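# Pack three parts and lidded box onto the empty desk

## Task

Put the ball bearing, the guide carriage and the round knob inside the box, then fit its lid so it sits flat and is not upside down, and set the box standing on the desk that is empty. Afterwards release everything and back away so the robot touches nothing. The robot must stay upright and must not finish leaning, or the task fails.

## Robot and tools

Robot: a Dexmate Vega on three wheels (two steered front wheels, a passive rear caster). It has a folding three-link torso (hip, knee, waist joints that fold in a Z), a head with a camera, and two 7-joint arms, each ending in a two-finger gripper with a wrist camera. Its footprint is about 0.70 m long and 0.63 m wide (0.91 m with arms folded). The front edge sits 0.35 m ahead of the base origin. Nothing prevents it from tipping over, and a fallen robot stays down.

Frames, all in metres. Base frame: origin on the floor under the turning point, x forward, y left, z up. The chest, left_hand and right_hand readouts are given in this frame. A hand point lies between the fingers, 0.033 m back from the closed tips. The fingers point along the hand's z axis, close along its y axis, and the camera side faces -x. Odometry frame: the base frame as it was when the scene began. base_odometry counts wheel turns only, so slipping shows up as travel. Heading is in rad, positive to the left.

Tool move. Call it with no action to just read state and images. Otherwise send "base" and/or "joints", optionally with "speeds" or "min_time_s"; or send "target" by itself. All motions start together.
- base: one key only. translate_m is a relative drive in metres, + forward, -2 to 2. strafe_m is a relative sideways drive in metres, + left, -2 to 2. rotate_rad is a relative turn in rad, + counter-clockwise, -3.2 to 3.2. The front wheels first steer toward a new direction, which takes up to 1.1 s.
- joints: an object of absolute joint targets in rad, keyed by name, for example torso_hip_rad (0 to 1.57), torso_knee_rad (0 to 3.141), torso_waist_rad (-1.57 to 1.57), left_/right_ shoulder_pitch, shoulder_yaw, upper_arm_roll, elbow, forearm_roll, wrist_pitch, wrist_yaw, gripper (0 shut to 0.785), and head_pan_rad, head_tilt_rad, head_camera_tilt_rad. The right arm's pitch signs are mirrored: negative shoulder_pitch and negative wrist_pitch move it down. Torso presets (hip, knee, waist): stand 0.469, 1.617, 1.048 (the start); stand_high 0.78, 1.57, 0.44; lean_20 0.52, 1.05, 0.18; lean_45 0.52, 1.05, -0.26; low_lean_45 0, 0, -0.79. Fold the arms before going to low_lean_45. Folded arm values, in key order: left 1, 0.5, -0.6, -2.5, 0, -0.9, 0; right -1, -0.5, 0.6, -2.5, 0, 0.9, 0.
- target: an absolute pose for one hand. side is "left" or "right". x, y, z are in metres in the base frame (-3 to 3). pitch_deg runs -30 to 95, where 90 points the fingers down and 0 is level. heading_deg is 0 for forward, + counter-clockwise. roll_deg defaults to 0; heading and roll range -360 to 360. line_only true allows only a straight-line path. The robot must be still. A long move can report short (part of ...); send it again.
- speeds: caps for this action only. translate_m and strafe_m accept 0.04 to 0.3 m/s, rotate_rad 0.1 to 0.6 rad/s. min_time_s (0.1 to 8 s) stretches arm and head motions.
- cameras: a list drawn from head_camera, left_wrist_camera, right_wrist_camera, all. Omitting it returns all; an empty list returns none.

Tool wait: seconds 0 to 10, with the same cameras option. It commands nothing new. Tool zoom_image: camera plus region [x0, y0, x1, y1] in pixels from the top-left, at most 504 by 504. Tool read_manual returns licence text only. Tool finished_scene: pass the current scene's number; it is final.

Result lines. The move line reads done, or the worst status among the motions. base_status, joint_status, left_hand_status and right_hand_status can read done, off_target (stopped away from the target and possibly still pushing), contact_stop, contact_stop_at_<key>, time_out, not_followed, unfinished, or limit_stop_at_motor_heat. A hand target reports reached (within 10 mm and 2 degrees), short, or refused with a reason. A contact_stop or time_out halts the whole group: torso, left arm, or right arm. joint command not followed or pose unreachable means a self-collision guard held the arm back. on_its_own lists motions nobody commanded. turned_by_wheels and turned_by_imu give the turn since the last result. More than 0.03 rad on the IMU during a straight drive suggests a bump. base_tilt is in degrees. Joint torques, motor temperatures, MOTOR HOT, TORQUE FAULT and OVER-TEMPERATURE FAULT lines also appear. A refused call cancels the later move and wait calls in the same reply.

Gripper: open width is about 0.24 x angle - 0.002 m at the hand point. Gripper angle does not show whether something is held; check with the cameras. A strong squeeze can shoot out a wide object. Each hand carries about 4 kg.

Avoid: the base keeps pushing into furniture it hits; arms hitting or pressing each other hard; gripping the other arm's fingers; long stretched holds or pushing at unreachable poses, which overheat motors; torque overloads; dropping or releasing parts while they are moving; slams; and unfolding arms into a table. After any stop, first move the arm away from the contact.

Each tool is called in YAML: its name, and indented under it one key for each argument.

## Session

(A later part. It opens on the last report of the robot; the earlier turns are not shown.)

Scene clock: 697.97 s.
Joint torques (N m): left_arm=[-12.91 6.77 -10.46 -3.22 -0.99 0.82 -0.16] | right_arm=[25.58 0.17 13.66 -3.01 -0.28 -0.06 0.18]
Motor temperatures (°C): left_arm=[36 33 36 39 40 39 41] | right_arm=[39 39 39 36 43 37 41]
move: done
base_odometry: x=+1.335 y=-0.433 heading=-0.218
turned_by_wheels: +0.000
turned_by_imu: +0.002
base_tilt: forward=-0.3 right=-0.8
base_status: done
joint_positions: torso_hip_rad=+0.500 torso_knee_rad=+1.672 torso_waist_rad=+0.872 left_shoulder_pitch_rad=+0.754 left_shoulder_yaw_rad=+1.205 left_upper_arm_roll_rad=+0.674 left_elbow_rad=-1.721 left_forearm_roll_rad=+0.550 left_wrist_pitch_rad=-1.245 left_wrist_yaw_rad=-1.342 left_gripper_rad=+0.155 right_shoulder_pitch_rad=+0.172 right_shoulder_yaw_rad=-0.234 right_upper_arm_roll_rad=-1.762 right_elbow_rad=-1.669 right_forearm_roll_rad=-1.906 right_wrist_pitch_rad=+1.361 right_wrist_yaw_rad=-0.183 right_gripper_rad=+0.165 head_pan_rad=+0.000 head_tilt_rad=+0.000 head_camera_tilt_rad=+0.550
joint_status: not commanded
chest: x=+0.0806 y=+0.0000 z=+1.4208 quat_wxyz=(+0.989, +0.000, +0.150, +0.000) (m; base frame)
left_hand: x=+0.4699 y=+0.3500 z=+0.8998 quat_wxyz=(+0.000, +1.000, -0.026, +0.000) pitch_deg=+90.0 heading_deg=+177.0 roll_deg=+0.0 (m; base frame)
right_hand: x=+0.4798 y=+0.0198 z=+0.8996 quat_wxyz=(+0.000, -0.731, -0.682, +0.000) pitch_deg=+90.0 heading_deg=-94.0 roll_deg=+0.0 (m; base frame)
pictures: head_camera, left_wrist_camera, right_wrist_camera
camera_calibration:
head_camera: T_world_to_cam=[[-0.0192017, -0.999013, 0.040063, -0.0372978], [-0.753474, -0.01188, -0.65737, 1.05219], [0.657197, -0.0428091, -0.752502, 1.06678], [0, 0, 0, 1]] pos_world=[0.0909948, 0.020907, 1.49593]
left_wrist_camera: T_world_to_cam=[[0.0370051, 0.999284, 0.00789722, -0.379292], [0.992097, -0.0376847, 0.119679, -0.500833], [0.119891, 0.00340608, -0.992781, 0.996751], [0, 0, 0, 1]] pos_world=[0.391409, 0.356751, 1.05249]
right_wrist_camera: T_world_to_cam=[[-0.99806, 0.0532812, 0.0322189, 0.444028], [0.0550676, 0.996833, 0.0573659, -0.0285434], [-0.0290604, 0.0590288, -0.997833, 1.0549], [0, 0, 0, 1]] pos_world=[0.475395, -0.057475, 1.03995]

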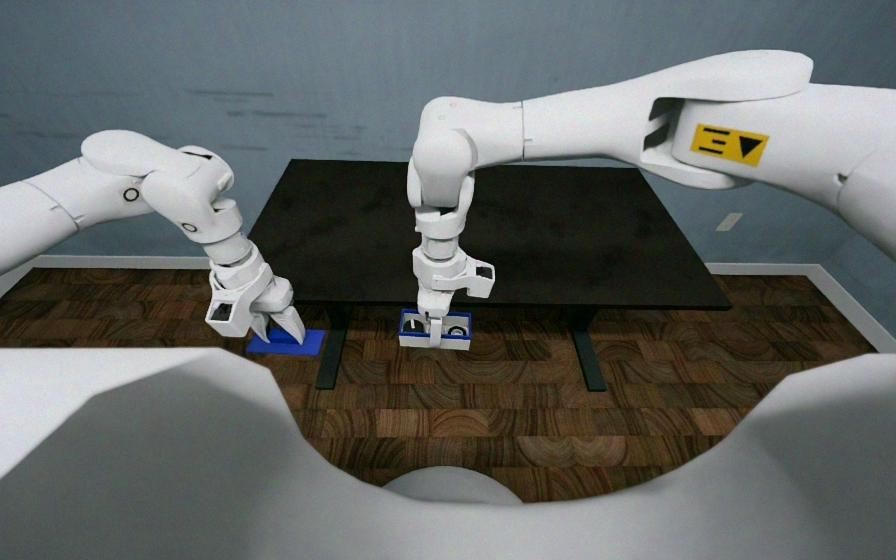

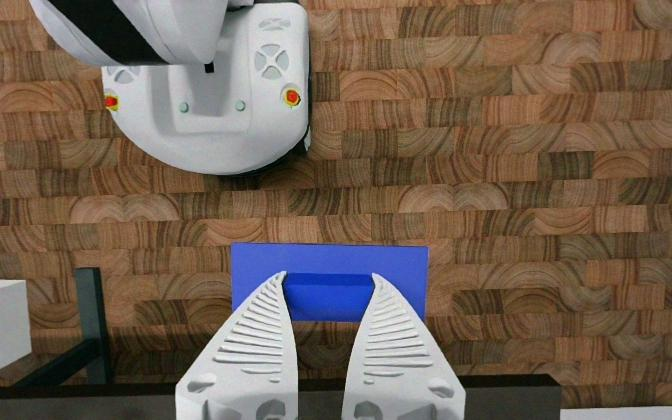

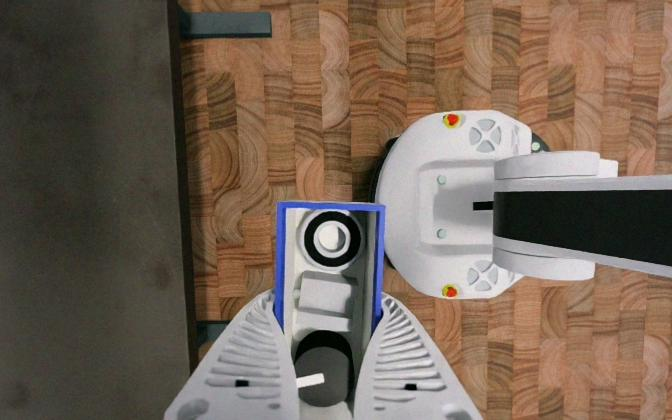

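move:
  base: {"translate_m": 0.345}
  speeds: {"translate_m": 0.12}
  cameras: ["head_camera", "right_wrist_camera", "left_wrist_camera"]

zoom_image:
  camera: "right_wrist_camera"
  region: [260, 180, 400, 420]

Scene clock: 712.47 s.
Joint torques (N m): left_arm=[-14.76 11.55 -7.81 -2.94 -1.48 0.83 -0.26] | right_arm=[25.82 -0.29 15.66 -3.96 -0.11 -0.53 -0.06]
Motor temperatures (°C): left_arm=[36 33 36 39 40 39 41] | right_arm=[39 39 39 36 43 37 41]
move: done
base_odometry: x=+1.672 y=-0.507 heading=-0.217
turned_by_wheels: +0.000
turned_by_imu: +0.002
base_tilt: forward=-0.3 right=-0.7
base_status: done
joint_positions: torso_hip_rad=+0.500 torso_knee_rad=+1.672 torso_waist_rad=+0.872 left_shoulder_pitch_rad=+0.754 left_shoulder_yaw_rad=+1.205 left_upper_arm_roll_rad=+0.674 left_elbow_rad=-1.721 left_forearm_roll_rad=+0.550 left_wrist_pitch_rad=-1.245 left_wrist_yaw_rad=-1.342 left_gripper_rad=+0.155 right_shoulder_pitch_rad=+0.172 right_shoulder_yaw_rad=-0.234 right_upper_arm_roll_rad=-1.762 right_elbow_rad=-1.669 right_forearm_roll_rad=-1.906 right_wrist_pitch_rad=+1.361 right_wrist_yaw_rad=-0.183 right_gripper_rad=+0.165 head_pan_rad=+0.000 head_tilt_rad=+0.000 head_camera_tilt_rad=+0.550
joint_status: not commanded
chest: x=+0.0807 y=+0.0000 z=+1.4208 quat_wxyz=(+0.989, +0.000, +0.150, +0.000) (m; base frame)
left_hand: x=+0.4699 y=+0.3500 z=+0.8998 quat_wxyz=(+0.000, +1.000, -0.026, +0.000) pitch_deg=+90.0 heading_deg=+177.0 roll_deg=+0.0 (m; base frame)
right_hand: x=+0.4798 y=+0.0198 z=+0.8996 quat_wxyz=(+0.000, -0.731, -0.682, +0.000) pitch_deg=+90.0 heading_deg=-94.0 roll_deg=+0.0 (m; base frame)
pictures: head_camera, left_wrist_camera, right_wrist_camera
camera_calibration:
head_camera: T_world_to_cam=[[-0.0191968, -0.999013, 0.0400633, -0.0372967], [-0.753517, -0.0118811, -0.657321, 1.05219], [0.657148, -0.0428068, -0.752545, 1.06679], [0, 0, 0, 1]] pos_world=[0.0910942, 0.020907, 1.49593]
left_wrist_camera: T_world_to_cam=[[0.0370054, 0.999284, 0.00789725, -0.379292], [0.992097, -0.0376851, 0.119679, -0.500833], [0.119891, 0.00340607, -0.992781, 0.996751], [0, 0, 0, 1]] pos_world=[0.391409, 0.356751, 1.05249]
right_wrist_camera: T_world_to_cam=[[-0.99806, 0.0532812, 0.0322189, 0.444028], [0.0550676, 0.996833, 0.0573659, -0.0285434], [-0.0290604, 0.0590288, -0.997833, 1.0549], [0, 0, 0, 1]] pos_world=[0.475395, -0.057475, 1.03995]

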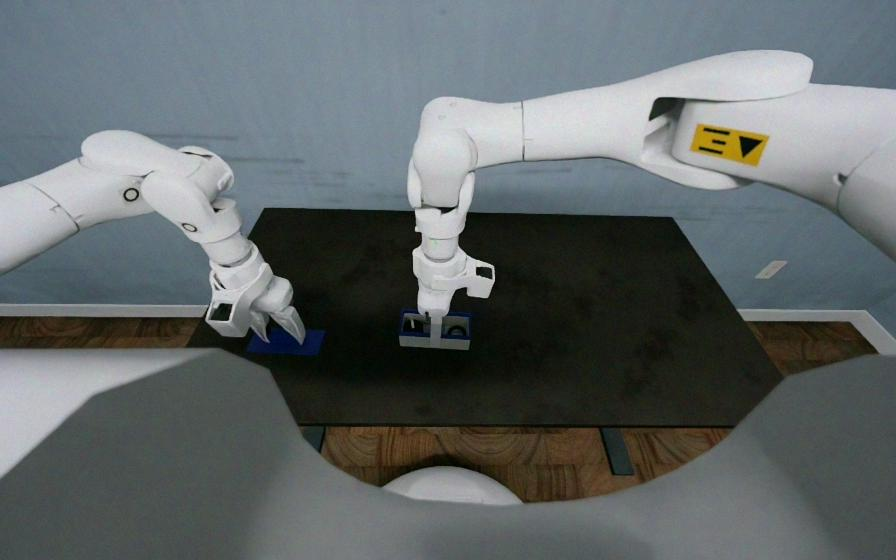

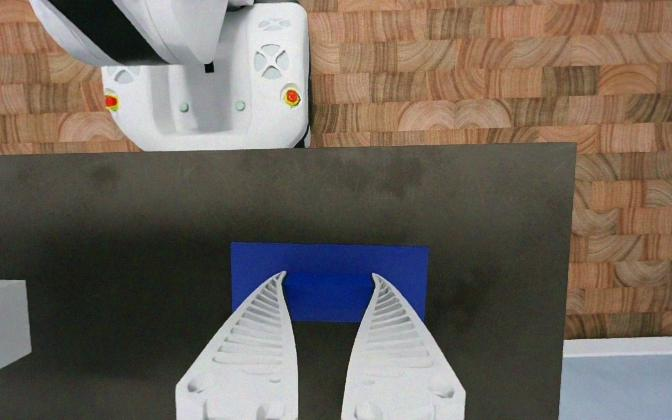

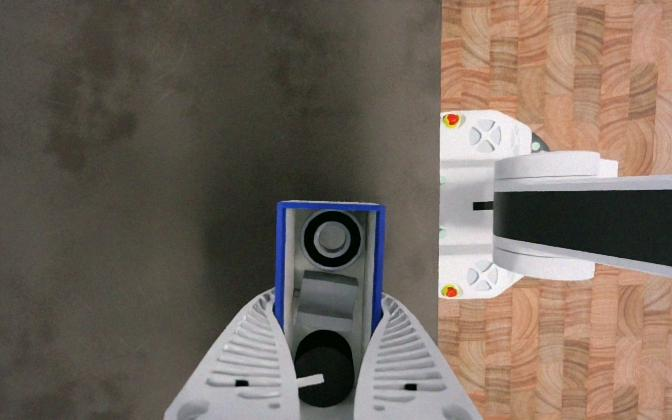

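Scaled by 2.100 from the camera's 672x420 image, which has a finer 960x600 frame.

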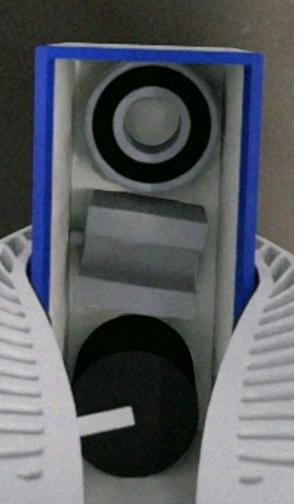

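move:
  target: {"side": "right", "x": 0.495, "y": 0.03, "z": 0.80, "pitch_deg": 90, "heading_deg": 266, "line_only": true}
  cameras: []

move:
  target: {"side": "right", "x": 0.495, "y": 0.03, "z": 0.776, "pitch_deg": 90, "heading_deg": 266, "line_only": true}
  cameras: ["right_wrist_camera", "head_camera"]

zoom_image:
  camera: "head_camera"
  region: [370, 280, 510, 400]

Scene clock: 720.17 s.
Joint torques (N m): left_arm=[-14.58 11.2 -10.04 -3.4 -0.75 -0.06 0.17] | right_arm=[13.13 5.35 7.65 1.27 -1.08 -0.33 0.17]
Motor temperatures (°C): left_arm=[36 33 36 39 40 39 41] | right_arm=[39 39 39 36 43 37 41]
move: done
base_odometry: x=+1.672 y=-0.507 heading=-0.217
turned_by_wheels: +0.000
turned_by_imu: +0.001
base_tilt: forward=-0.3 right=-0.7
base_status: not commanded
joint_positions: torso_hip_rad=+0.500 torso_knee_rad=+1.672 torso_waist_rad=+0.872 left_shoulder_pitch_rad=+0.754 left_shoulder_yaw_rad=+1.205 left_upper_arm_roll_rad=+0.674 left_elbow_rad=-1.721 left_forearm_roll_rad=+0.550 left_wrist_pitch_rad=-1.245 left_wrist_yaw_rad=-1.342 left_gripper_rad=+0.155 right_shoulder_pitch_rad=+0.050 right_shoulder_yaw_rad=-0.100 right_upper_arm_roll_rad=-1.921 right_elbow_rad=-1.383 right_forearm_roll_rad=-2.089 right_wrist_pitch_rad=+1.145 right_wrist_yaw_rad=-0.299 right_gripper_rad=+0.165 head_pan_rad=+0.000 head_tilt_rad=+0.000 head_camera_tilt_rad=+0.550
joint_status: not commanded
chest: x=+0.0807 y=+0.0000 z=+1.4208 quat_wxyz=(+0.989, +0.000, +0.150, +0.000) (m; base frame)
left_hand: x=+0.4699 y=+0.3500 z=+0.8998 quat_wxyz=(+0.000, +1.000, -0.026, +0.000) pitch_deg=+90.0 heading_deg=+177.0 roll_deg=+0.0 (m; base frame)
right_hand: x=+0.4947 y=+0.0299 z=+0.8018 quat_wxyz=(+0.000, -0.732, -0.682, +0.000) pitch_deg=+90.0 heading_deg=-94.0 roll_deg=+0.0 (m; base frame)
right_hand_status: reached (straight line, planned for 1.2 s): 2 mm and 0.0 deg off.
pictures: none
No camera images: "cameras" was empty.

Scene clock: 721.83 s.
Joint torques (N m): left_arm=[-13.37 10.68 -9.22 -5.09 -0.57 0.71 -0.24] | right_arm=[11.63 4.35 7.03 2.95 -0.42 -0.43 -0.31]
Motor temperatures (°C): left_arm=[36 33 36 39 40 39 41] | right_arm=[39 39 39 36 43 37 41]
move: done
base_odometry: x=+1.672 y=-0.507 heading=-0.217
turned_by_wheels: +0.000
turned_by_imu: +0.000
base_tilt: forward=-0.4 right=-0.8
base_status: not commanded
joint_positions: torso_hip_rad=+0.500 torso_knee_rad=+1.672 torso_waist_rad=+0.872 left_shoulder_pitch_rad=+0.754 left_shoulder_yaw_rad=+1.205 left_upper_arm_roll_rad=+0.674 left_elbow_rad=-1.721 left_forearm_roll_rad=+0.550 left_wrist_pitch_rad=-1.245 left_wrist_yaw_rad=-1.342 left_gripper_rad=+0.155 right_shoulder_pitch_rad=+0.010 right_shoulder_yaw_rad=-0.070 right_upper_arm_roll_rad=-1.950 right_elbow_rad=-1.310 right_forearm_roll_rad=-2.124 right_wrist_pitch_rad=+1.096 right_wrist_yaw_rad=-0.316 right_gripper_rad=+0.165 head_pan_rad=+0.000 head_tilt_rad=+0.000 head_camera_tilt_rad=+0.550
joint_status: not commanded
chest: x=+0.0807 y=+0.0000 z=+1.4208 quat_wxyz=(+0.989, +0.000, +0.150, +0.000) (m; base frame)
left_hand: x=+0.4699 y=+0.3500 z=+0.8998 quat_wxyz=(+0.000, +1.000, -0.026, +0.000) pitch_deg=+90.0 heading_deg=+177.0 roll_deg=+0.0 (m; base frame)
right_hand: x=+0.4950 y=+0.0300 z=+0.7780 quat_wxyz=(+0.000, -0.731, -0.682, +0.000) pitch_deg=+90.0 heading_deg=-94.0 roll_deg=+0.0 (m; base frame)
right_hand_status: reached (straight line, planned for 0.6 s): 2 mm and 0.0 deg off.
pictures: head_camera, right_wrist_camera
camera_calibration:
head_camera: T_world_to_cam=[[-0.0191968, -0.999013, 0.0400633, -0.0372967], [-0.753517, -0.0118811, -0.657321, 1.05219], [0.657148, -0.0428068, -0.752545, 1.06679], [0, 0, 0, 1]] pos_world=[0.0910942, 0.020907, 1.49593]
right_wrist_camera: T_world_to_cam=[[-0.998075, 0.0534002, 0.0315524, 0.463104], [0.0551623, 0.996797, 0.0578999, -0.0331018], [-0.0283595, 0.0595289, -0.997824, 0.932973], [0, 0, 0, 1]] pos_world=[0.490497, -0.0472729, 0.918247]

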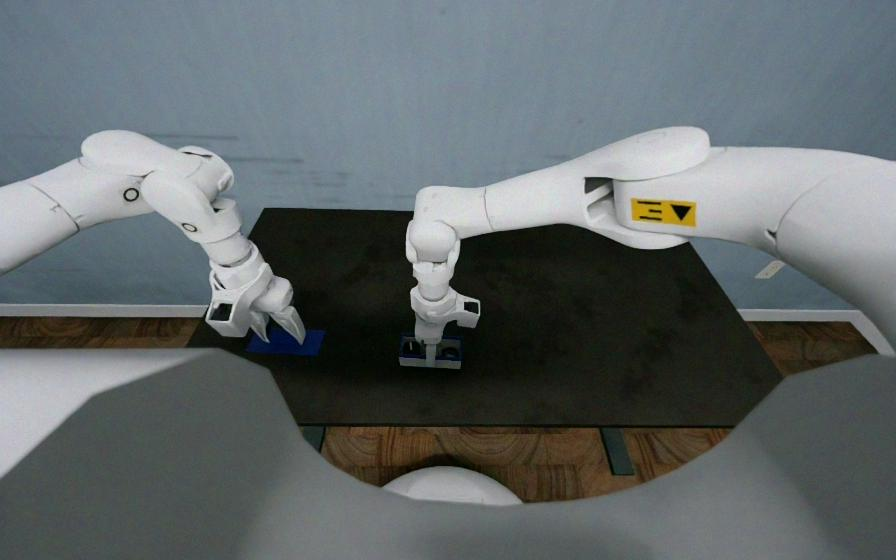

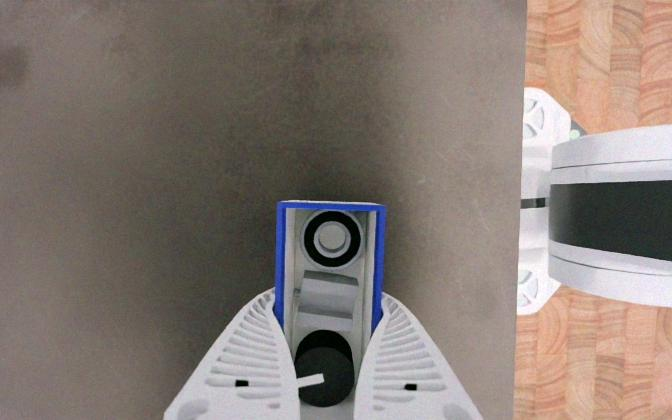

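Scaled by 3.600 from the camera's 896x560 image, which has a finer 960x600 frame.

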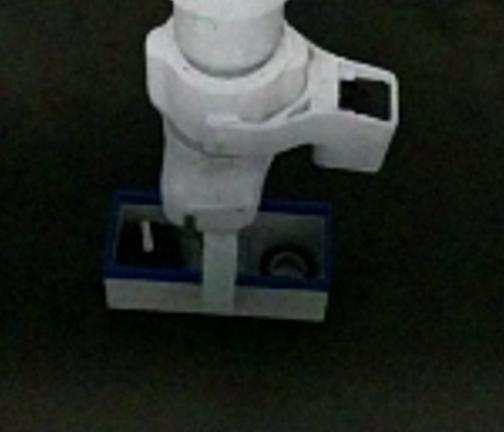

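move:
  target: {"side": "right", "x": 0.495, "y": 0.03, "z": 0.769, "pitch_deg": 90, "heading_deg": 266, "line_only": true}
  cameras: []

move:
  target: {"side": "right", "x": 0.495, "y": 0.03, "z": 0.766, "pitch_deg": 90, "heading_deg": 266, "line_only": true}
  cameras: ["right_wrist_camera"]

zoom_image:
  camera: "right_wrist_camera"
  region: [210, 190, 460, 420]

Scene clock: 724.53 s.
Joint torques (N m): left_arm=[-12.96 8.9 -8.21 -2.03 -0.64 -0.2 -0.24] | right_arm=[11.94 4.67 6.23 3.25 -0.93 0.01 0.16]
Motor temperatures (°C): left_arm=[36 33 36 39 40 39 41] | right_arm=[39 39 39 36 43 37 41]
move: done
base_odometry: x=+1.672 y=-0.507 heading=-0.217
turned_by_wheels: +0.000
turned_by_imu: +0.000
base_tilt: forward=-0.3 right=-0.8
base_status: not commanded
joint_positions: torso_hip_rad=+0.500 torso_knee_rad=+1.672 torso_waist_rad=+0.872 left_shoulder_pitch_rad=+0.754 left_shoulder_yaw_rad=+1.205 left_upper_arm_roll_rad=+0.674 left_elbow_rad=-1.721 left_forearm_roll_rad=+0.550 left_wrist_pitch_rad=-1.245 left_wrist_yaw_rad=-1.342 left_gripper_rad=+0.155 right_shoulder_pitch_rad=-0.002 right_shoulder_yaw_rad=-0.061 right_upper_arm_roll_rad=-1.959 right_elbow_rad=-1.287 right_forearm_roll_rad=-2.134 right_wrist_pitch_rad=+1.081 right_wrist_yaw_rad=-0.322 right_gripper_rad=+0.165 head_pan_rad=+0.000 head_tilt_rad=+0.000 head_camera_tilt_rad=+0.550
joint_status: not commanded
chest: x=+0.0807 y=+0.0000 z=+1.4208 quat_wxyz=(+0.989, +0.000, +0.150, +0.000) (m; base frame)
left_hand: x=+0.4699 y=+0.3500 z=+0.8998 quat_wxyz=(+0.000, +1.000, -0.026, +0.000) pitch_deg=+90.0 heading_deg=+177.0 roll_deg=+0.0 (m; base frame)
right_hand: x=+0.4950 y=+0.0300 z=+0.7708 quat_wxyz=(+0.000, -0.731, -0.682, +0.000) pitch_deg=+90.0 heading_deg=-94.0 roll_deg=+0.0 (m; base frame)
right_hand_status: reached (straight line, planned for 0.4 s): 2 mm and 0.0 deg off.
pictures: none
No camera images: "cameras" was empty.

Scene clock: 725.30 s.
Joint torques (N m): left_arm=[-11.45 10.73 -8.63 -3.63 -1.09 0.39 0.02] | right_arm=[12.52 3.35 6.35 3.17 -0.86 -0.66 -0.23]
Motor temperatures (°C): left_arm=[36 33 36 39 40 39 41] | right_arm=[39 39 39 36 43 37 41]
move: done
base_odometry: x=+1.672 y=-0.507 heading=-0.217
turned_by_wheels: +0.000
turned_by_imu: +0.000
base_tilt: forward=-0.3 right=-0.8
base_status: not commanded
joint_positions: torso_hip_rad=+0.500 torso_knee_rad=+1.672 torso_waist_rad=+0.872 left_shoulder_pitch_rad=+0.754 left_shoulder_yaw_rad=+1.205 left_upper_arm_roll_rad=+0.674 left_elbow_rad=-1.721 left_forearm_roll_rad=+0.550 left_wrist_pitch_rad=-1.245 left_wrist_yaw_rad=-1.342 left_gripper_rad=+0.155 right_shoulder_pitch_rad=-0.008 right_shoulder_yaw_rad=-0.056 right_upper_arm_roll_rad=-1.963 right_elbow_rad=-1.276 right_forearm_roll_rad=-2.139 right_wrist_pitch_rad=+1.074 right_wrist_yaw_rad=-0.325 right_gripper_rad=+0.165 head_pan_rad=+0.000 head_tilt_rad=+0.000 head_camera_tilt_rad=+0.550
joint_status: not commanded
chest: x=+0.0807 y=+0.0000 z=+1.4208 quat_wxyz=(+0.989, +0.000, +0.150, +0.000) (m; base frame)
left_hand: x=+0.4699 y=+0.3500 z=+0.8998 quat_wxyz=(+0.000, +1.000, -0.026, +0.000) pitch_deg=+90.0 heading_deg=+177.0 roll_deg=+0.0 (m; base frame)
right_hand: x=+0.4950 y=+0.0300 z=+0.7675 quat_wxyz=(+0.000, -0.731, -0.682, +0.000) pitch_deg=+90.0 heading_deg=-94.0 roll_deg=+0.0 (m; base frame)
right_hand_status: reached (straight line, planned for 0.3 s): 2 mm and 0.0 deg off.
pictures: right_wrist_camera
camera_calibration:
right_wrist_camera: T_world_to_cam=[[-0.998094, 0.0531073, 0.0314323, 0.463543], [0.0548602, 0.996819, 0.0578133, -0.0321716], [-0.028262, 0.0594275, -0.997832, 0.922557], [0, 0, 0, 1]] pos_world=[0.490498, -0.0473736, 0.907847]

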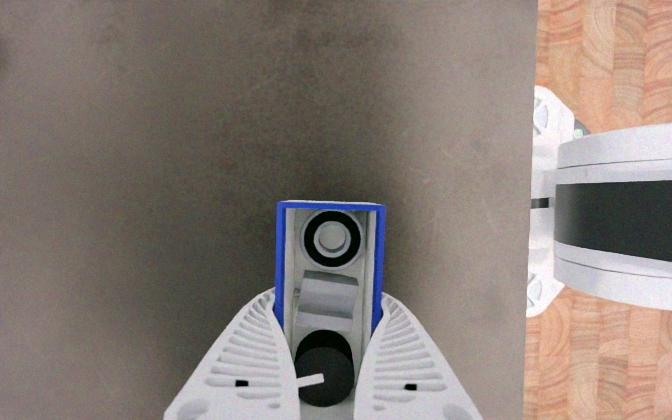

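Scaled by 2.016 from the camera's 672x420 image, which has a finer 960x600 frame.

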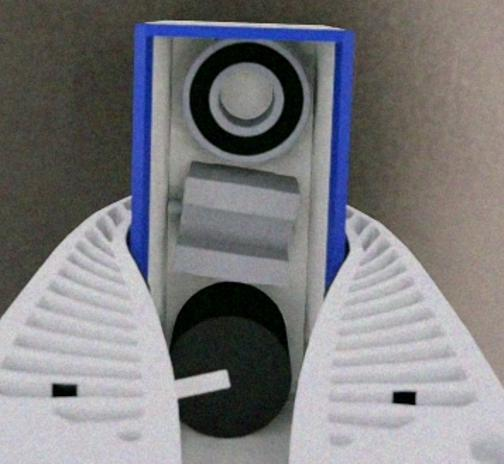

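move:
  target: {"side": "right", "x": 0.495, "y": 0.03, "z": 0.7635, "pitch_deg": 90, "heading_deg": 266, "line_only": true}
  cameras: []

move:
  target: {"side": "right", "x": 0.495, "y": 0.03, "z": 0.7615, "pitch_deg": 90, "heading_deg": 266, "line_only": true}
  cameras: []

wait:
  seconds: 0.3
  cameras: ["right_wrist_camera", "head_camera"]

zoom_image:
  camera: "right_wrist_camera"
  region: [210, 190, 460, 420]

zoom_image:
  camera: "head_camera"
  region: [370, 280, 510, 400]

Scene clock: 728.57 s.
Joint torques (N m): left_arm=[-11.76 11.64 -8.56 -2.61 -0.89 1.24 0.06] | right_arm=[2.86 2.7 -0.14 3.65 -0.9 -0.82 0.28]
Motor temperatures (°C): left_arm=[36 33 36 39 40 39 41] | right_arm=[38 39 39 36 43 37 41]
move: done
base_odometry: x=+1.672 y=-0.507 heading=-0.217
turned_by_wheels: +0.000
turned_by_imu: +0.000
base_tilt: forward=-0.3 right=-0.6
base_status: not commanded
joint_positions: torso_hip_rad=+0.500 torso_knee_rad=+1.672 torso_waist_rad=+0.872 left_shoulder_pitch_rad=+0.754 left_shoulder_yaw_rad=+1.205 left_upper_arm_roll_rad=+0.674 left_elbow_rad=-1.721 left_forearm_roll_rad=+0.550 left_wrist_pitch_rad=-1.245 left_wrist_yaw_rad=-1.342 left_gripper_rad=+0.155 right_shoulder_pitch_rad=-0.013 right_shoulder_yaw_rad=-0.052 right_upper_arm_roll_rad=-1.966 right_elbow_rad=-1.265 right_forearm_roll_rad=-2.143 right_wrist_pitch_rad=+1.068 right_wrist_yaw_rad=-0.328 right_gripper_rad=+0.165 head_pan_rad=+0.000 head_tilt_rad=+0.000 head_camera_tilt_rad=+0.550
joint_status: not commanded
chest: x=+0.0802 y=+0.0000 z=+1.4208 quat_wxyz=(+0.989, +0.000, +0.149, +0.000) (m; base frame)
left_hand: x=+0.4698 y=+0.3500 z=+0.9001 quat_wxyz=(+0.000, +1.000, -0.026, +0.000) pitch_deg=+90.0 heading_deg=+177.0 roll_deg=+0.0 (m; base frame)
right_hand: x=+0.4952 y=+0.0302 z=+0.7651 quat_wxyz=(+0.000, -0.731, -0.682, +0.000) pitch_deg=+89.9 heading_deg=-94.0 roll_deg=+0.0 (m; base frame)
right_hand_status: reached (straight line, planned for 0.3 s): 2 mm and 0.1 deg off.
pictures: none
No camera images: "cameras" was empty.

Scene clock: 729.30 s.
Joint torques (N m): left_arm=[-11.71 10.46 -8.63 -1.19 -0.45 -0.09 0.1] | right_arm=[2.56 2.4 0.18 3.71 -0.93 -2.31 0.76]
Motor temperatures (°C): left_arm=[36 33 36 39 40 39 41] | right_arm=[38 39 39 36 43 37 41]
move: done
base_odometry: x=+1.672 y=-0.507 heading=-0.217
turned_by_wheels: +0.000
turned_by_imu: +0.000
base_tilt: forward=-0.2 right=-0.8
base_status: not commanded
joint_positions: torso_hip_rad=+0.500 torso_knee_rad=+1.672 torso_waist_rad=+0.872 left_shoulder_pitch_rad=+0.754 left_shoulder_yaw_rad=+1.205 left_upper_arm_roll_rad=+0.674 left_elbow_rad=-1.721 left_forearm_roll_rad=+0.550 left_wrist_pitch_rad=-1.245 left_wrist_yaw_rad=-1.342 left_gripper_rad=+0.155 right_shoulder_pitch_rad=-0.016 right_shoulder_yaw_rad=-0.049 right_upper_arm_roll_rad=-1.969 right_elbow_rad=-1.257 right_forearm_roll_rad=-2.147 right_wrist_pitch_rad=+1.062 right_wrist_yaw_rad=-0.331 right_gripper_rad=+0.165 head_pan_rad=+0.000 head_tilt_rad=+0.000 head_camera_tilt_rad=+0.550
joint_status: not commanded
chest: x=+0.0802 y=+0.0000 z=+1.4209 quat_wxyz=(+0.989, +0.000, +0.149, +0.000) (m; base frame)
left_hand: x=+0.4698 y=+0.3500 z=+0.9001 quat_wxyz=(+0.000, +1.000, -0.026, +0.000) pitch_deg=+90.0 heading_deg=+177.0 roll_deg=+0.0 (m; base frame)
right_hand: x=+0.4953 y=+0.0303 z=+0.7630 quat_wxyz=(+0.000, -0.731, -0.682, +0.000) pitch_deg=+90.0 heading_deg=-94.0 roll_deg=+0.0 (m; base frame)
right_hand_status: reached (straight line, planned for 0.2 s): 2 mm and 0.0 deg off.
pictures: none
No camera images: "cameras" was empty.

Scene clock: 729.60 s.
Joint torques (N m): left_arm=[-13.67 10.82 -9.07 -2.17 -0.81 0.12 -0.31] | right_arm=[1.81 0.17 -0.24 5.3 -0.48 -0.75 0.79]
Motor temperatures (°C): left_arm=[36 33 36 39 40 39 41] | right_arm=[38 39 39 36 43 37 41]
base_odometry: x=+1.672 y=-0.507 heading=-0.217
turned_by_wheels: +0.000
turned_by_imu: +0.000
base_tilt: forward=-0.2 right=-0.7
base_status: not commanded
joint_positions: torso_hip_rad=+0.500 torso_knee_rad=+1.672 torso_waist_rad=+0.872 left_shoulder_pitch_rad=+0.754 left_shoulder_yaw_rad=+1.205 left_upper_arm_roll_rad=+0.674 left_elbow_rad=-1.721 left_forearm_roll_rad=+0.550 left_wrist_pitch_rad=-1.245 left_wrist_yaw_rad=-1.342 left_gripper_rad=+0.155 right_shoulder_pitch_rad=-0.017 right_shoulder_yaw_rad=-0.048 right_upper_arm_roll_rad=-1.970 right_elbow_rad=-1.255 right_forearm_roll_rad=-2.148 right_wrist_pitch_rad=+1.061 right_wrist_yaw_rad=-0.331 right_gripper_rad=+0.165 head_pan_rad=+0.000 head_tilt_rad=+0.000 head_camera_tilt_rad=+0.550
joint_status: not commanded
chest: x=+0.0802 y=+0.0000 z=+1.4209 quat_wxyz=(+0.989, +0.000, +0.149, +0.000) (m; base frame)
left_hand: x=+0.4698 y=+0.3500 z=+0.9001 quat_wxyz=(+0.000, +1.000, -0.026, +0.000) pitch_deg=+90.0 heading_deg=+177.0 roll_deg=+0.0 (m; base frame)
right_hand: x=+0.4953 y=+0.0303 z=+0.7626 quat_wxyz=(+0.000, -0.731, -0.682, +0.000) pitch_deg=+90.0 heading_deg=-94.0 roll_deg=+0.0 (m; base frame)
right_hand_status: reached (straight line, planned for 0.2 s): 1 mm and 0.0 deg off.
wait: 0.30 s; at rest by 0.27 s
pictures: head_camera, right_wrist_camera
camera_calibration:
head_camera: T_world_to_cam=[[-0.0192221, -0.999013, 0.0400517, -0.0372925], [-0.753146, -0.0118785, -0.657746, 1.05241], [0.657572, -0.042808, -0.752174, 1.06666], [0, 0, 0, 1]] pos_world=[0.090499, 0.020907, 1.49603]
right_wrist_camera: T_world_to_cam=[[-0.998108, 0.0531198, 0.0309601, 0.46432], [0.0548591, 0.996788, 0.0583385, -0.0326697], [-0.0277618, 0.0599266, -0.997817, 0.917319], [0, 0, 0, 1]] pos_world=[0.4907, -0.0470716, 0.902846]

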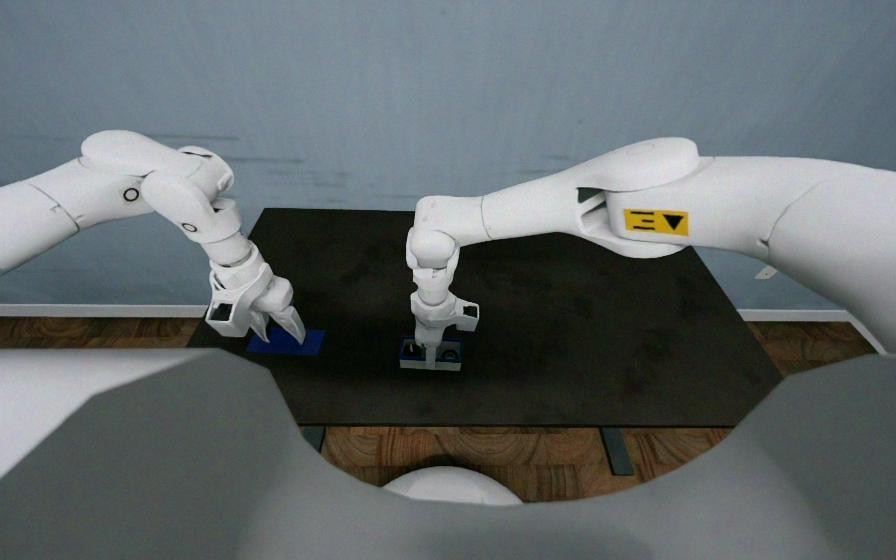

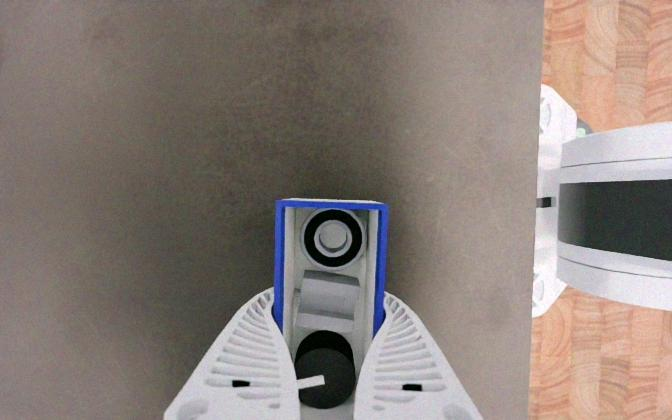

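Scaled by 2.016 from the camera's 672x420 image, which has a finer 960x600 frame.

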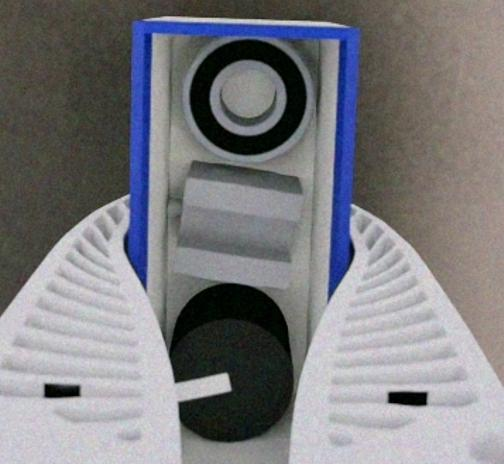

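Scaled by 3.600 from the camera's 896x560 image, which has a finer 960x600 frame.

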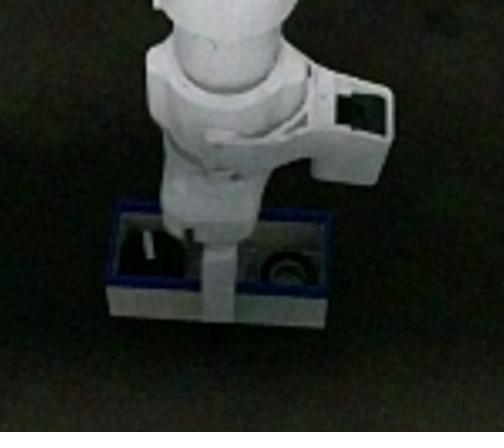

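move:
  joints: {"right_gripper_rad": 0.23}
  cameras: []

move:
  joints: {"right_gripper_rad": 0.36}
  cameras: ["right_wrist_camera"]

move:
  target: {"side": "right", "x": 0.4955, "y": 0.0305, "z": 0.86, "pitch_deg": 90, "heading_deg": 266, "line_only": true}
  cameras: ["right_wrist_camera"]

zoom_image:
  camera: "right_wrist_camera"
  region: [220, 180, 440, 390]

Scene clock: 731.97 s.
Joint torques (N m): left_arm=[-13.22 11.64 -7.4 -1.86 -0.85 -0.43 0.11] | right_arm=[6.88 2.81 2.67 5.3 -0.48 -0.11 0.48]
Motor temperatures (°C): left_arm=[36 33 36 39 40 39 41] | right_arm=[38 39 39 36 43 37 41]
move: done
base_odometry: x=+1.672 y=-0.507 heading=-0.217
turned_by_wheels: +0.000
turned_by_imu: +0.000
base_tilt: forward=-0.3 right=-0.8
base_status: not commanded
joint_positions: torso_hip_rad=+0.500 torso_knee_rad=+1.672 torso_waist_rad=+0.872 left_shoulder_pitch_rad=+0.754 left_shoulder_yaw_rad=+1.205 left_upper_arm_roll_rad=+0.674 left_elbow_rad=-1.721 left_forearm_roll_rad=+0.550 left_wrist_pitch_rad=-1.245 left_wrist_yaw_rad=-1.342 left_gripper_rad=+0.155 right_shoulder_pitch_rad=-0.018 right_shoulder_yaw_rad=-0.047 right_upper_arm_roll_rad=-1.971 right_elbow_rad=-1.253 right_forearm_roll_rad=-2.149 right_wrist_pitch_rad=+1.060 right_wrist_yaw_rad=-0.332 right_gripper_rad=+0.230 head_pan_rad=+0.000 head_tilt_rad=+0.000 head_camera_tilt_rad=+0.550
joint_status: all done
chest: x=+0.0802 y=+0.0000 z=+1.4208 quat_wxyz=(+0.989, +0.000, +0.149, +0.000) (m; base frame)
left_hand: x=+0.4698 y=+0.3500 z=+0.9001 quat_wxyz=(+0.000, +1.000, -0.026, +0.000) pitch_deg=+90.0 heading_deg=+177.0 roll_deg=+0.0 (m; base frame)
right_hand: x=+0.4952 y=+0.0302 z=+0.7618 quat_wxyz=(+0.000, -0.731, -0.682, +0.000) pitch_deg=+90.0 heading_deg=-94.0 roll_deg=+0.0 (m; base frame)
pictures: none
No camera images: "cameras" was empty.

Scene clock: 732.57 s.
Joint torques (N m): left_arm=[-12.7 9.94 -8.59 -2.52 -1.27 -0.74 -0.29] | right_arm=[10.82 2.52 5.97 3.14 -0.25 -0.1 0.33]
Motor temperatures (°C): left_arm=[36 33 36 39 40 39 41] | right_arm=[38 39 39 36 43 37 41]
move: done
base_odometry: x=+1.672 y=-0.507 heading=-0.217
turned_by_wheels: +0.000
turned_by_imu: +0.000
base_tilt: forward=-0.2 right=-0.7
base_status: not commanded
joint_positions: torso_hip_rad=+0.500 torso_knee_rad=+1.672 torso_waist_rad=+0.872 left_shoulder_pitch_rad=+0.754 left_shoulder_yaw_rad=+1.205 left_upper_arm_roll_rad=+0.674 left_elbow_rad=-1.721 left_forearm_roll_rad=+0.550 left_wrist_pitch_rad=-1.245 left_wrist_yaw_rad=-1.342 left_gripper_rad=+0.155 right_shoulder_pitch_rad=-0.019 right_shoulder_yaw_rad=-0.047 right_upper_arm_roll_rad=-1.971 right_elbow_rad=-1.253 right_forearm_roll_rad=-2.149 right_wrist_pitch_rad=+1.060 right_wrist_yaw_rad=-0.332 right_gripper_rad=+0.360 head_pan_rad=+0.000 head_tilt_rad=+0.000 head_camera_tilt_rad=+0.550
joint_status: all done
chest: x=+0.0804 y=+0.0000 z=+1.4208 quat_wxyz=(+0.989, +0.000, +0.150, +0.000) (m; base frame)
left_hand: x=+0.4698 y=+0.3500 z=+0.9000 quat_wxyz=(+0.000, +1.000, -0.026, +0.000) pitch_deg=+90.0 heading_deg=+177.0 roll_deg=+0.0 (m; base frame)
right_hand: x=+0.4950 y=+0.0301 z=+0.7615 quat_wxyz=(+0.000, -0.731, -0.682, +0.000) pitch_deg=+90.0 heading_deg=-94.0 roll_deg=+0.0 (m; base frame)
pictures: right_wrist_camera
camera_calibration:
right_wrist_camera: T_world_to_cam=[[-0.998094, 0.0529941, 0.0316318, 0.46364], [0.0547615, 0.996819, 0.0579044, -0.0319639], [-0.0284626, 0.0595262, -0.997821, 0.91666], [0, 0, 0, 1]] pos_world=[0.490597, -0.0472732, 0.901847]

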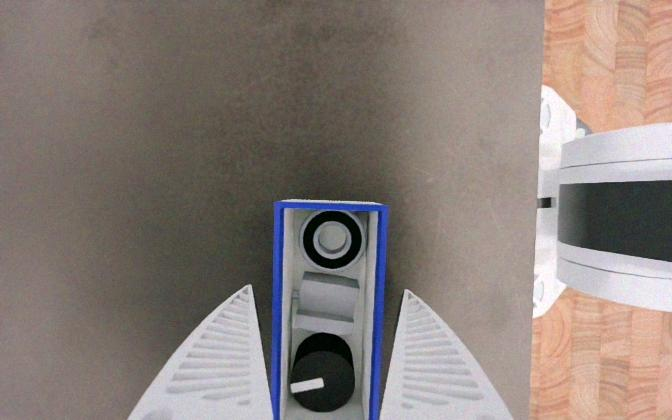

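Scene clock: 735.20 s.
Joint torques (N m): left_arm=[-13.32 9.45 -8.05 -1.43 -1.23 0.87 -0.06] | right_arm=[25.21 0.85 11.64 -4.16 0.1 -0.7 0.28]
Motor temperatures (°C): left_arm=[36 33 36 39 40 39 41] | right_arm=[38 39 39 36 43 37 41]
move: done
base_odometry: x=+1.672 y=-0.507 heading=-0.217
turned_by_wheels: +0.000
turned_by_imu: +0.000
base_tilt: forward=-0.4 right=-0.8
base_status: not commanded
joint_positions: torso_hip_rad=+0.500 torso_knee_rad=+1.672 torso_waist_rad=+0.872 left_shoulder_pitch_rad=+0.754 left_shoulder_yaw_rad=+1.205 left_upper_arm_roll_rad=+0.674 left_elbow_rad=-1.721 left_forearm_roll_rad=+0.550 left_wrist_pitch_rad=-1.245 left_wrist_yaw_rad=-1.342 left_gripper_rad=+0.155 right_shoulder_pitch_rad=+0.138 right_shoulder_yaw_rad=-0.148 right_upper_arm_roll_rad=-1.854 right_elbow_rad=-1.508 right_forearm_roll_rad=-2.016 right_wrist_pitch_rad=+1.244 right_wrist_yaw_rad=-0.282 right_gripper_rad=+0.360 head_pan_rad=+0.000 head_tilt_rad=+0.000 head_camera_tilt_rad=+0.550
joint_status: not commanded
chest: x=+0.0805 y=+0.0000 z=+1.4208 quat_wxyz=(+0.989, +0.000, +0.150, +0.000) (m; base frame)
left_hand: x=+0.4699 y=+0.3500 z=+0.9000 quat_wxyz=(+0.000, +1.000, -0.026, +0.000) pitch_deg=+90.0 heading_deg=+177.0 roll_deg=+0.0 (m; base frame)
right_hand: x=+0.4954 y=+0.0305 z=+0.8573 quat_wxyz=(+0.000, -0.732, -0.682, +0.000) pitch_deg=+90.0 heading_deg=-94.0 roll_deg=+0.0 (m; base frame)
right_hand_status: reached (straight line, planned for 1.2 s): 3 mm and 0.1 deg off.
pictures: right_wrist_camera
camera_calibration:
right_wrist_camera: T_world_to_cam=[[-0.998035, 0.0537721, 0.0321599, 0.460364], [0.0555628, 0.996789, 0.0576575, -0.0381683], [-0.0289562, 0.0593311, -0.997818, 1.01236], [0, 0, 0, 1]] pos_world=[0.490894, -0.0467735, 0.997548]

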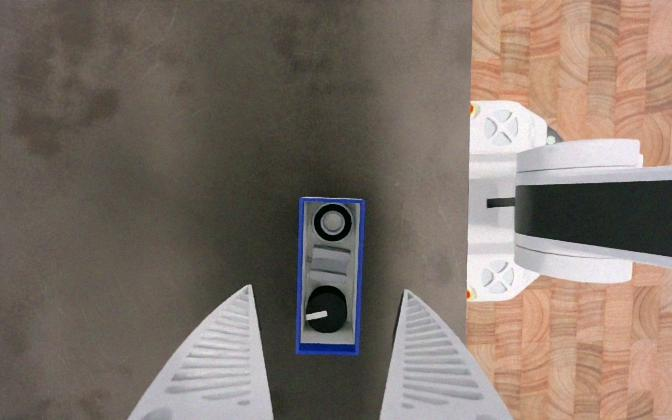

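Scaled by 2.291 from the camera's 672x420 image, which has a finer 960x600 frame.

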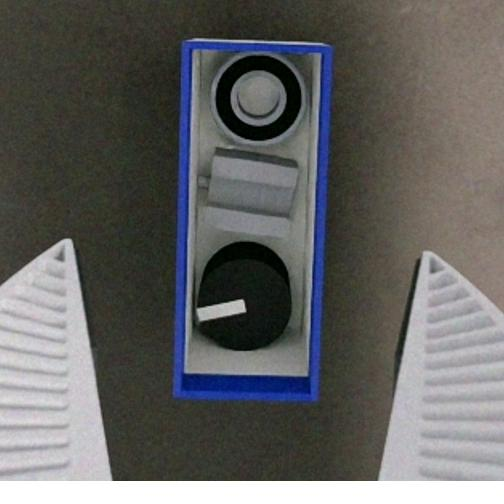

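move:
  target: {"side": "right", "x": 0.44, "y": -0.30, "z": 0.90, "pitch_deg": 90, "heading_deg": 250, "line_only": true}
  cameras: []

move:
  target: {"side": "left", "x": 0.50, "y": 0.22, "z": 0.865, "pitch_deg": 90, "heading_deg": 177, "line_only": true}
  cameras: ["left_wrist_camera", "head_camera"]

zoom_image:
  camera: "left_wrist_camera"
  region: [0, 200, 450, 400]

Scene clock: 742.53 s.
Joint torques (N m): left_arm=[-12.7 10.49 -9.96 -2.57 -0.93 -0.87 -0.25] | right_arm=[21.16 -1.38 6.36 -5.16 -0.79 0.36 -0.02]
Motor temperatures (°C): left_arm=[36 33 36 39 40 39 41] | right_arm=[38 39 38 36 43 37 41]
move: done
base_odometry: x=+1.672 y=-0.507 heading=-0.217
turned_by_wheels: +0.000
turned_by_imu: +0.001
base_tilt: forward=-0.4 right=-0.8
base_status: not commanded
joint_positions: torso_hip_rad=+0.500 torso_knee_rad=+1.672 torso_waist_rad=+0.872 left_shoulder_pitch_rad=+0.754 left_shoulder_yaw_rad=+1.205 left_upper_arm_roll_rad=+0.674 left_elbow_rad=-1.721 left_forearm_roll_rad=+0.550 left_wrist_pitch_rad=-1.245 left_wrist_yaw_rad=-1.342 left_gripper_rad=+0.155 right_shoulder_pitch_rad=+0.446 right_shoulder_yaw_rad=-1.270 right_upper_arm_roll_rad=-2.172 right_elbow_rad=-2.256 right_forearm_roll_rad=-2.336 right_wrist_pitch_rad=+1.145 right_wrist_yaw_rad=-0.455 right_gripper_rad=+0.360 head_pan_rad=+0.000 head_tilt_rad=+0.000 head_camera_tilt_rad=+0.550
joint_status: not commanded
chest: x=+0.0805 y=+0.0000 z=+1.4208 quat_wxyz=(+0.989, +0.000, +0.150, +0.000) (m; base frame)
left_hand: x=+0.4699 y=+0.3500 z=+0.8999 quat_wxyz=(+0.000, +1.000, -0.026, +0.000) pitch_deg=+90.0 heading_deg=+177.0 roll_deg=+0.0 (m; base frame)
right_hand: x=+0.4405 y=-0.2989 z=+0.8997 quat_wxyz=(+0.000, -0.819, -0.574, +0.000) pitch_deg=+89.9 heading_deg=-109.9 roll_deg=+0.0 (m; base frame)
right_hand_status: reached (straight line, planned for 3.9 s): 1 mm and 0.1 deg off.
pictures: none
No camera images: "cameras" was empty.

Scene clock: 745.93 s.
Joint torques (N m): left_arm=[-17.2 0.24 -10.29 -2.2 -0.48 0.16 -0.32] | right_arm=[21.38 -1.04 8.17 -5.66 -1.45 0.66 -0.06]
Motor temperatures (°C): left_arm=[36 33 36 39 40 39 41] | right_arm=[38 39 38 36 43 37 41]
move: done
base_odometry: x=+1.672 y=-0.507 heading=-0.217
turned_by_wheels: +0.000
turned_by_imu: +0.000
base_tilt: forward=-0.3 right=-0.7
base_status: not commanded
joint_positions: torso_hip_rad=+0.500 torso_knee_rad=+1.672 torso_waist_rad=+0.872 left_shoulder_pitch_rad=+0.440 left_shoulder_yaw_rad=+0.975 left_upper_arm_roll_rad=+1.142 left_elbow_rad=-1.736 left_forearm_roll_rad=+0.598 left_wrist_pitch_rad=-0.909 left_wrist_yaw_rad=-1.348 left_gripper_rad=+0.155 right_shoulder_pitch_rad=+0.449 right_shoulder_yaw_rad=-1.276 right_upper_arm_roll_rad=-2.176 right_elbow_rad=-2.258 right_forearm_roll_rad=-2.341 right_wrist_pitch_rad=+1.143 right_wrist_yaw_rad=-0.460 right_gripper_rad=+0.360 head_pan_rad=+0.000 head_tilt_rad=+0.000 head_camera_tilt_rad=+0.550
joint_status: not commanded
chest: x=+0.0805 y=+0.0000 z=+1.4208 quat_wxyz=(+0.989, +0.000, +0.150, +0.000) (m; base frame)
left_hand: x=+0.4995 y=+0.2215 z=+0.8652 quat_wxyz=(+0.000, +1.000, -0.026, +0.000) pitch_deg=+89.9 heading_deg=+177.0 roll_deg=+0.0 (m; base frame)
left_hand_status: reached (straight line, planned for 1.8 s): 2 mm and 0.1 deg off.
right_hand: x=+0.4398 y=-0.3001 z=+0.8999 quat_wxyz=(+0.000, -0.819, -0.573, +0.000) pitch_deg=+90.0 heading_deg=-110.0 roll_deg=+0.0 (m; base frame)
pictures: head_camera, left_wrist_camera
camera_calibration:
head_camera: T_world_to_cam=[[-0.0192083, -0.999013, 0.0400599, -0.0373004], [-0.753382, -0.011879, -0.657476, 1.05226], [0.657303, -0.0428094, -0.75241, 1.06684], [0, 0, 0, 1]] pos_world=[0.090796, 0.020907, 1.49603]
left_wrist_camera: T_world_to_cam=[[0.036806, 0.999299, 0.00686973, -0.250584], [0.992117, -0.0373637, 0.119619, -0.530921], [0.119792, 0.00241289, -0.992796, 0.959573], [0, 0, 0, 1]] pos_world=[0.42101, 0.228256, 1.01789]

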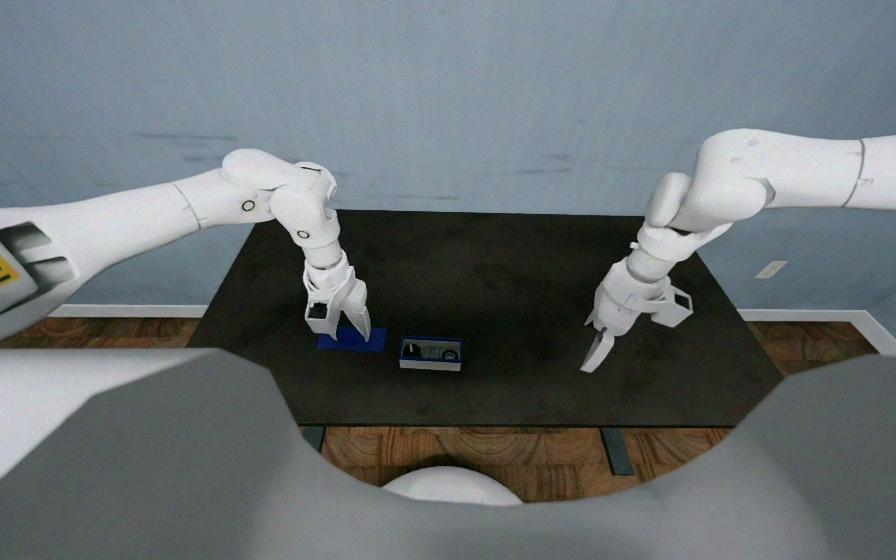

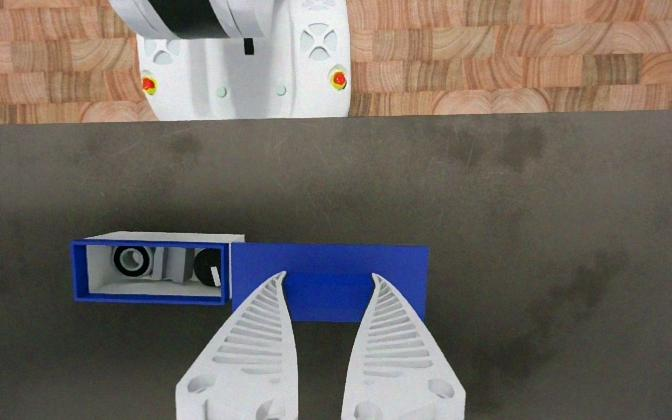

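Scaled by 1.120 from the camera's 672x420 image, which has a finer 960x600 frame.

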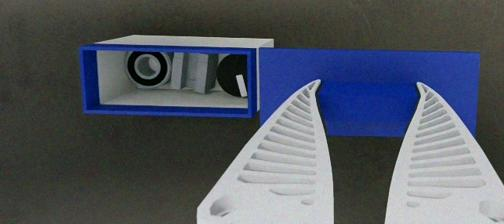

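zoom_image:
  camera: "left_wrist_camera"
  region: [60, 222, 252, 318]

zoom_image:
  camera: "left_wrist_camera"
  region: [222, 232, 440, 332]

Scaled by 2.625 from the camera's 672x420 image, which has a finer 960x600 frame.

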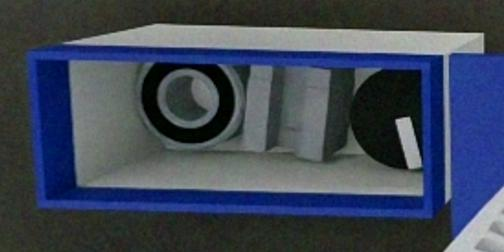

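Scaled by 2.312 from the camera's 672x420 image, which has a finer 960x600 frame.

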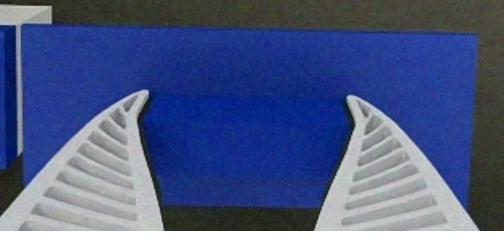

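zoom_image:
  camera: "left_wrist_camera"
  region: [222, 236, 332, 330]

zoom_image:
  camera: "left_wrist_camera"
  region: [326, 236, 436, 330]

Scaled by 4.582 from the camera's 672x420 image, which has a finer 960x600 frame.

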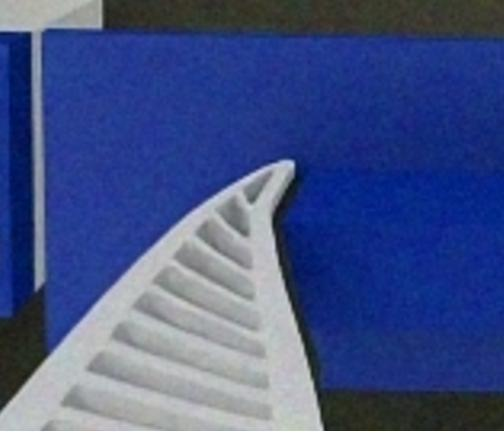

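Scaled by 4.582 from the camera's 672x420 image, which has a finer 960x600 frame.

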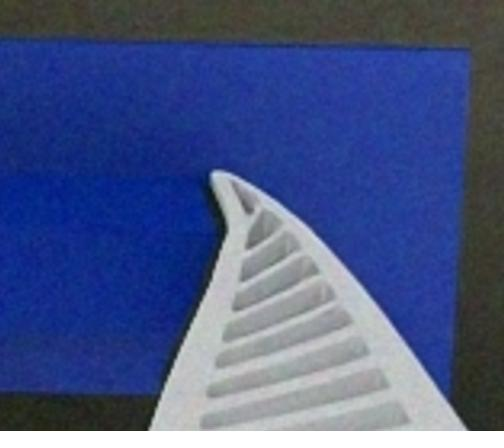

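zoom_image:
  camera: "left_wrist_camera"
  region: [62, 226, 152, 316]

zoom_image:
  camera: "left_wrist_camera"
  region: [150, 226, 240, 316]

Scaled by 5.600 from the camera's 672x420 image, which has a finer 960x600 frame.

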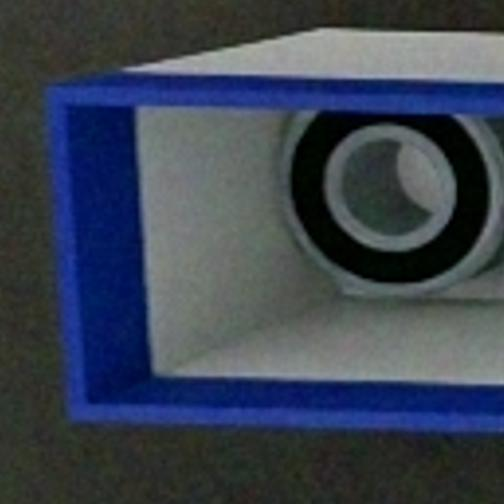

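Scaled by 5.600 from the camera's 672x420 image, which has a finer 960x600 frame.

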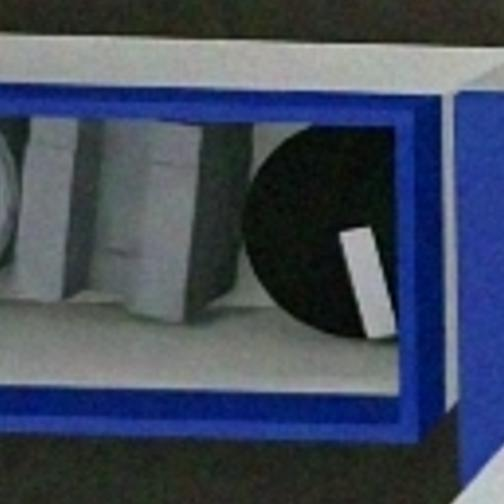

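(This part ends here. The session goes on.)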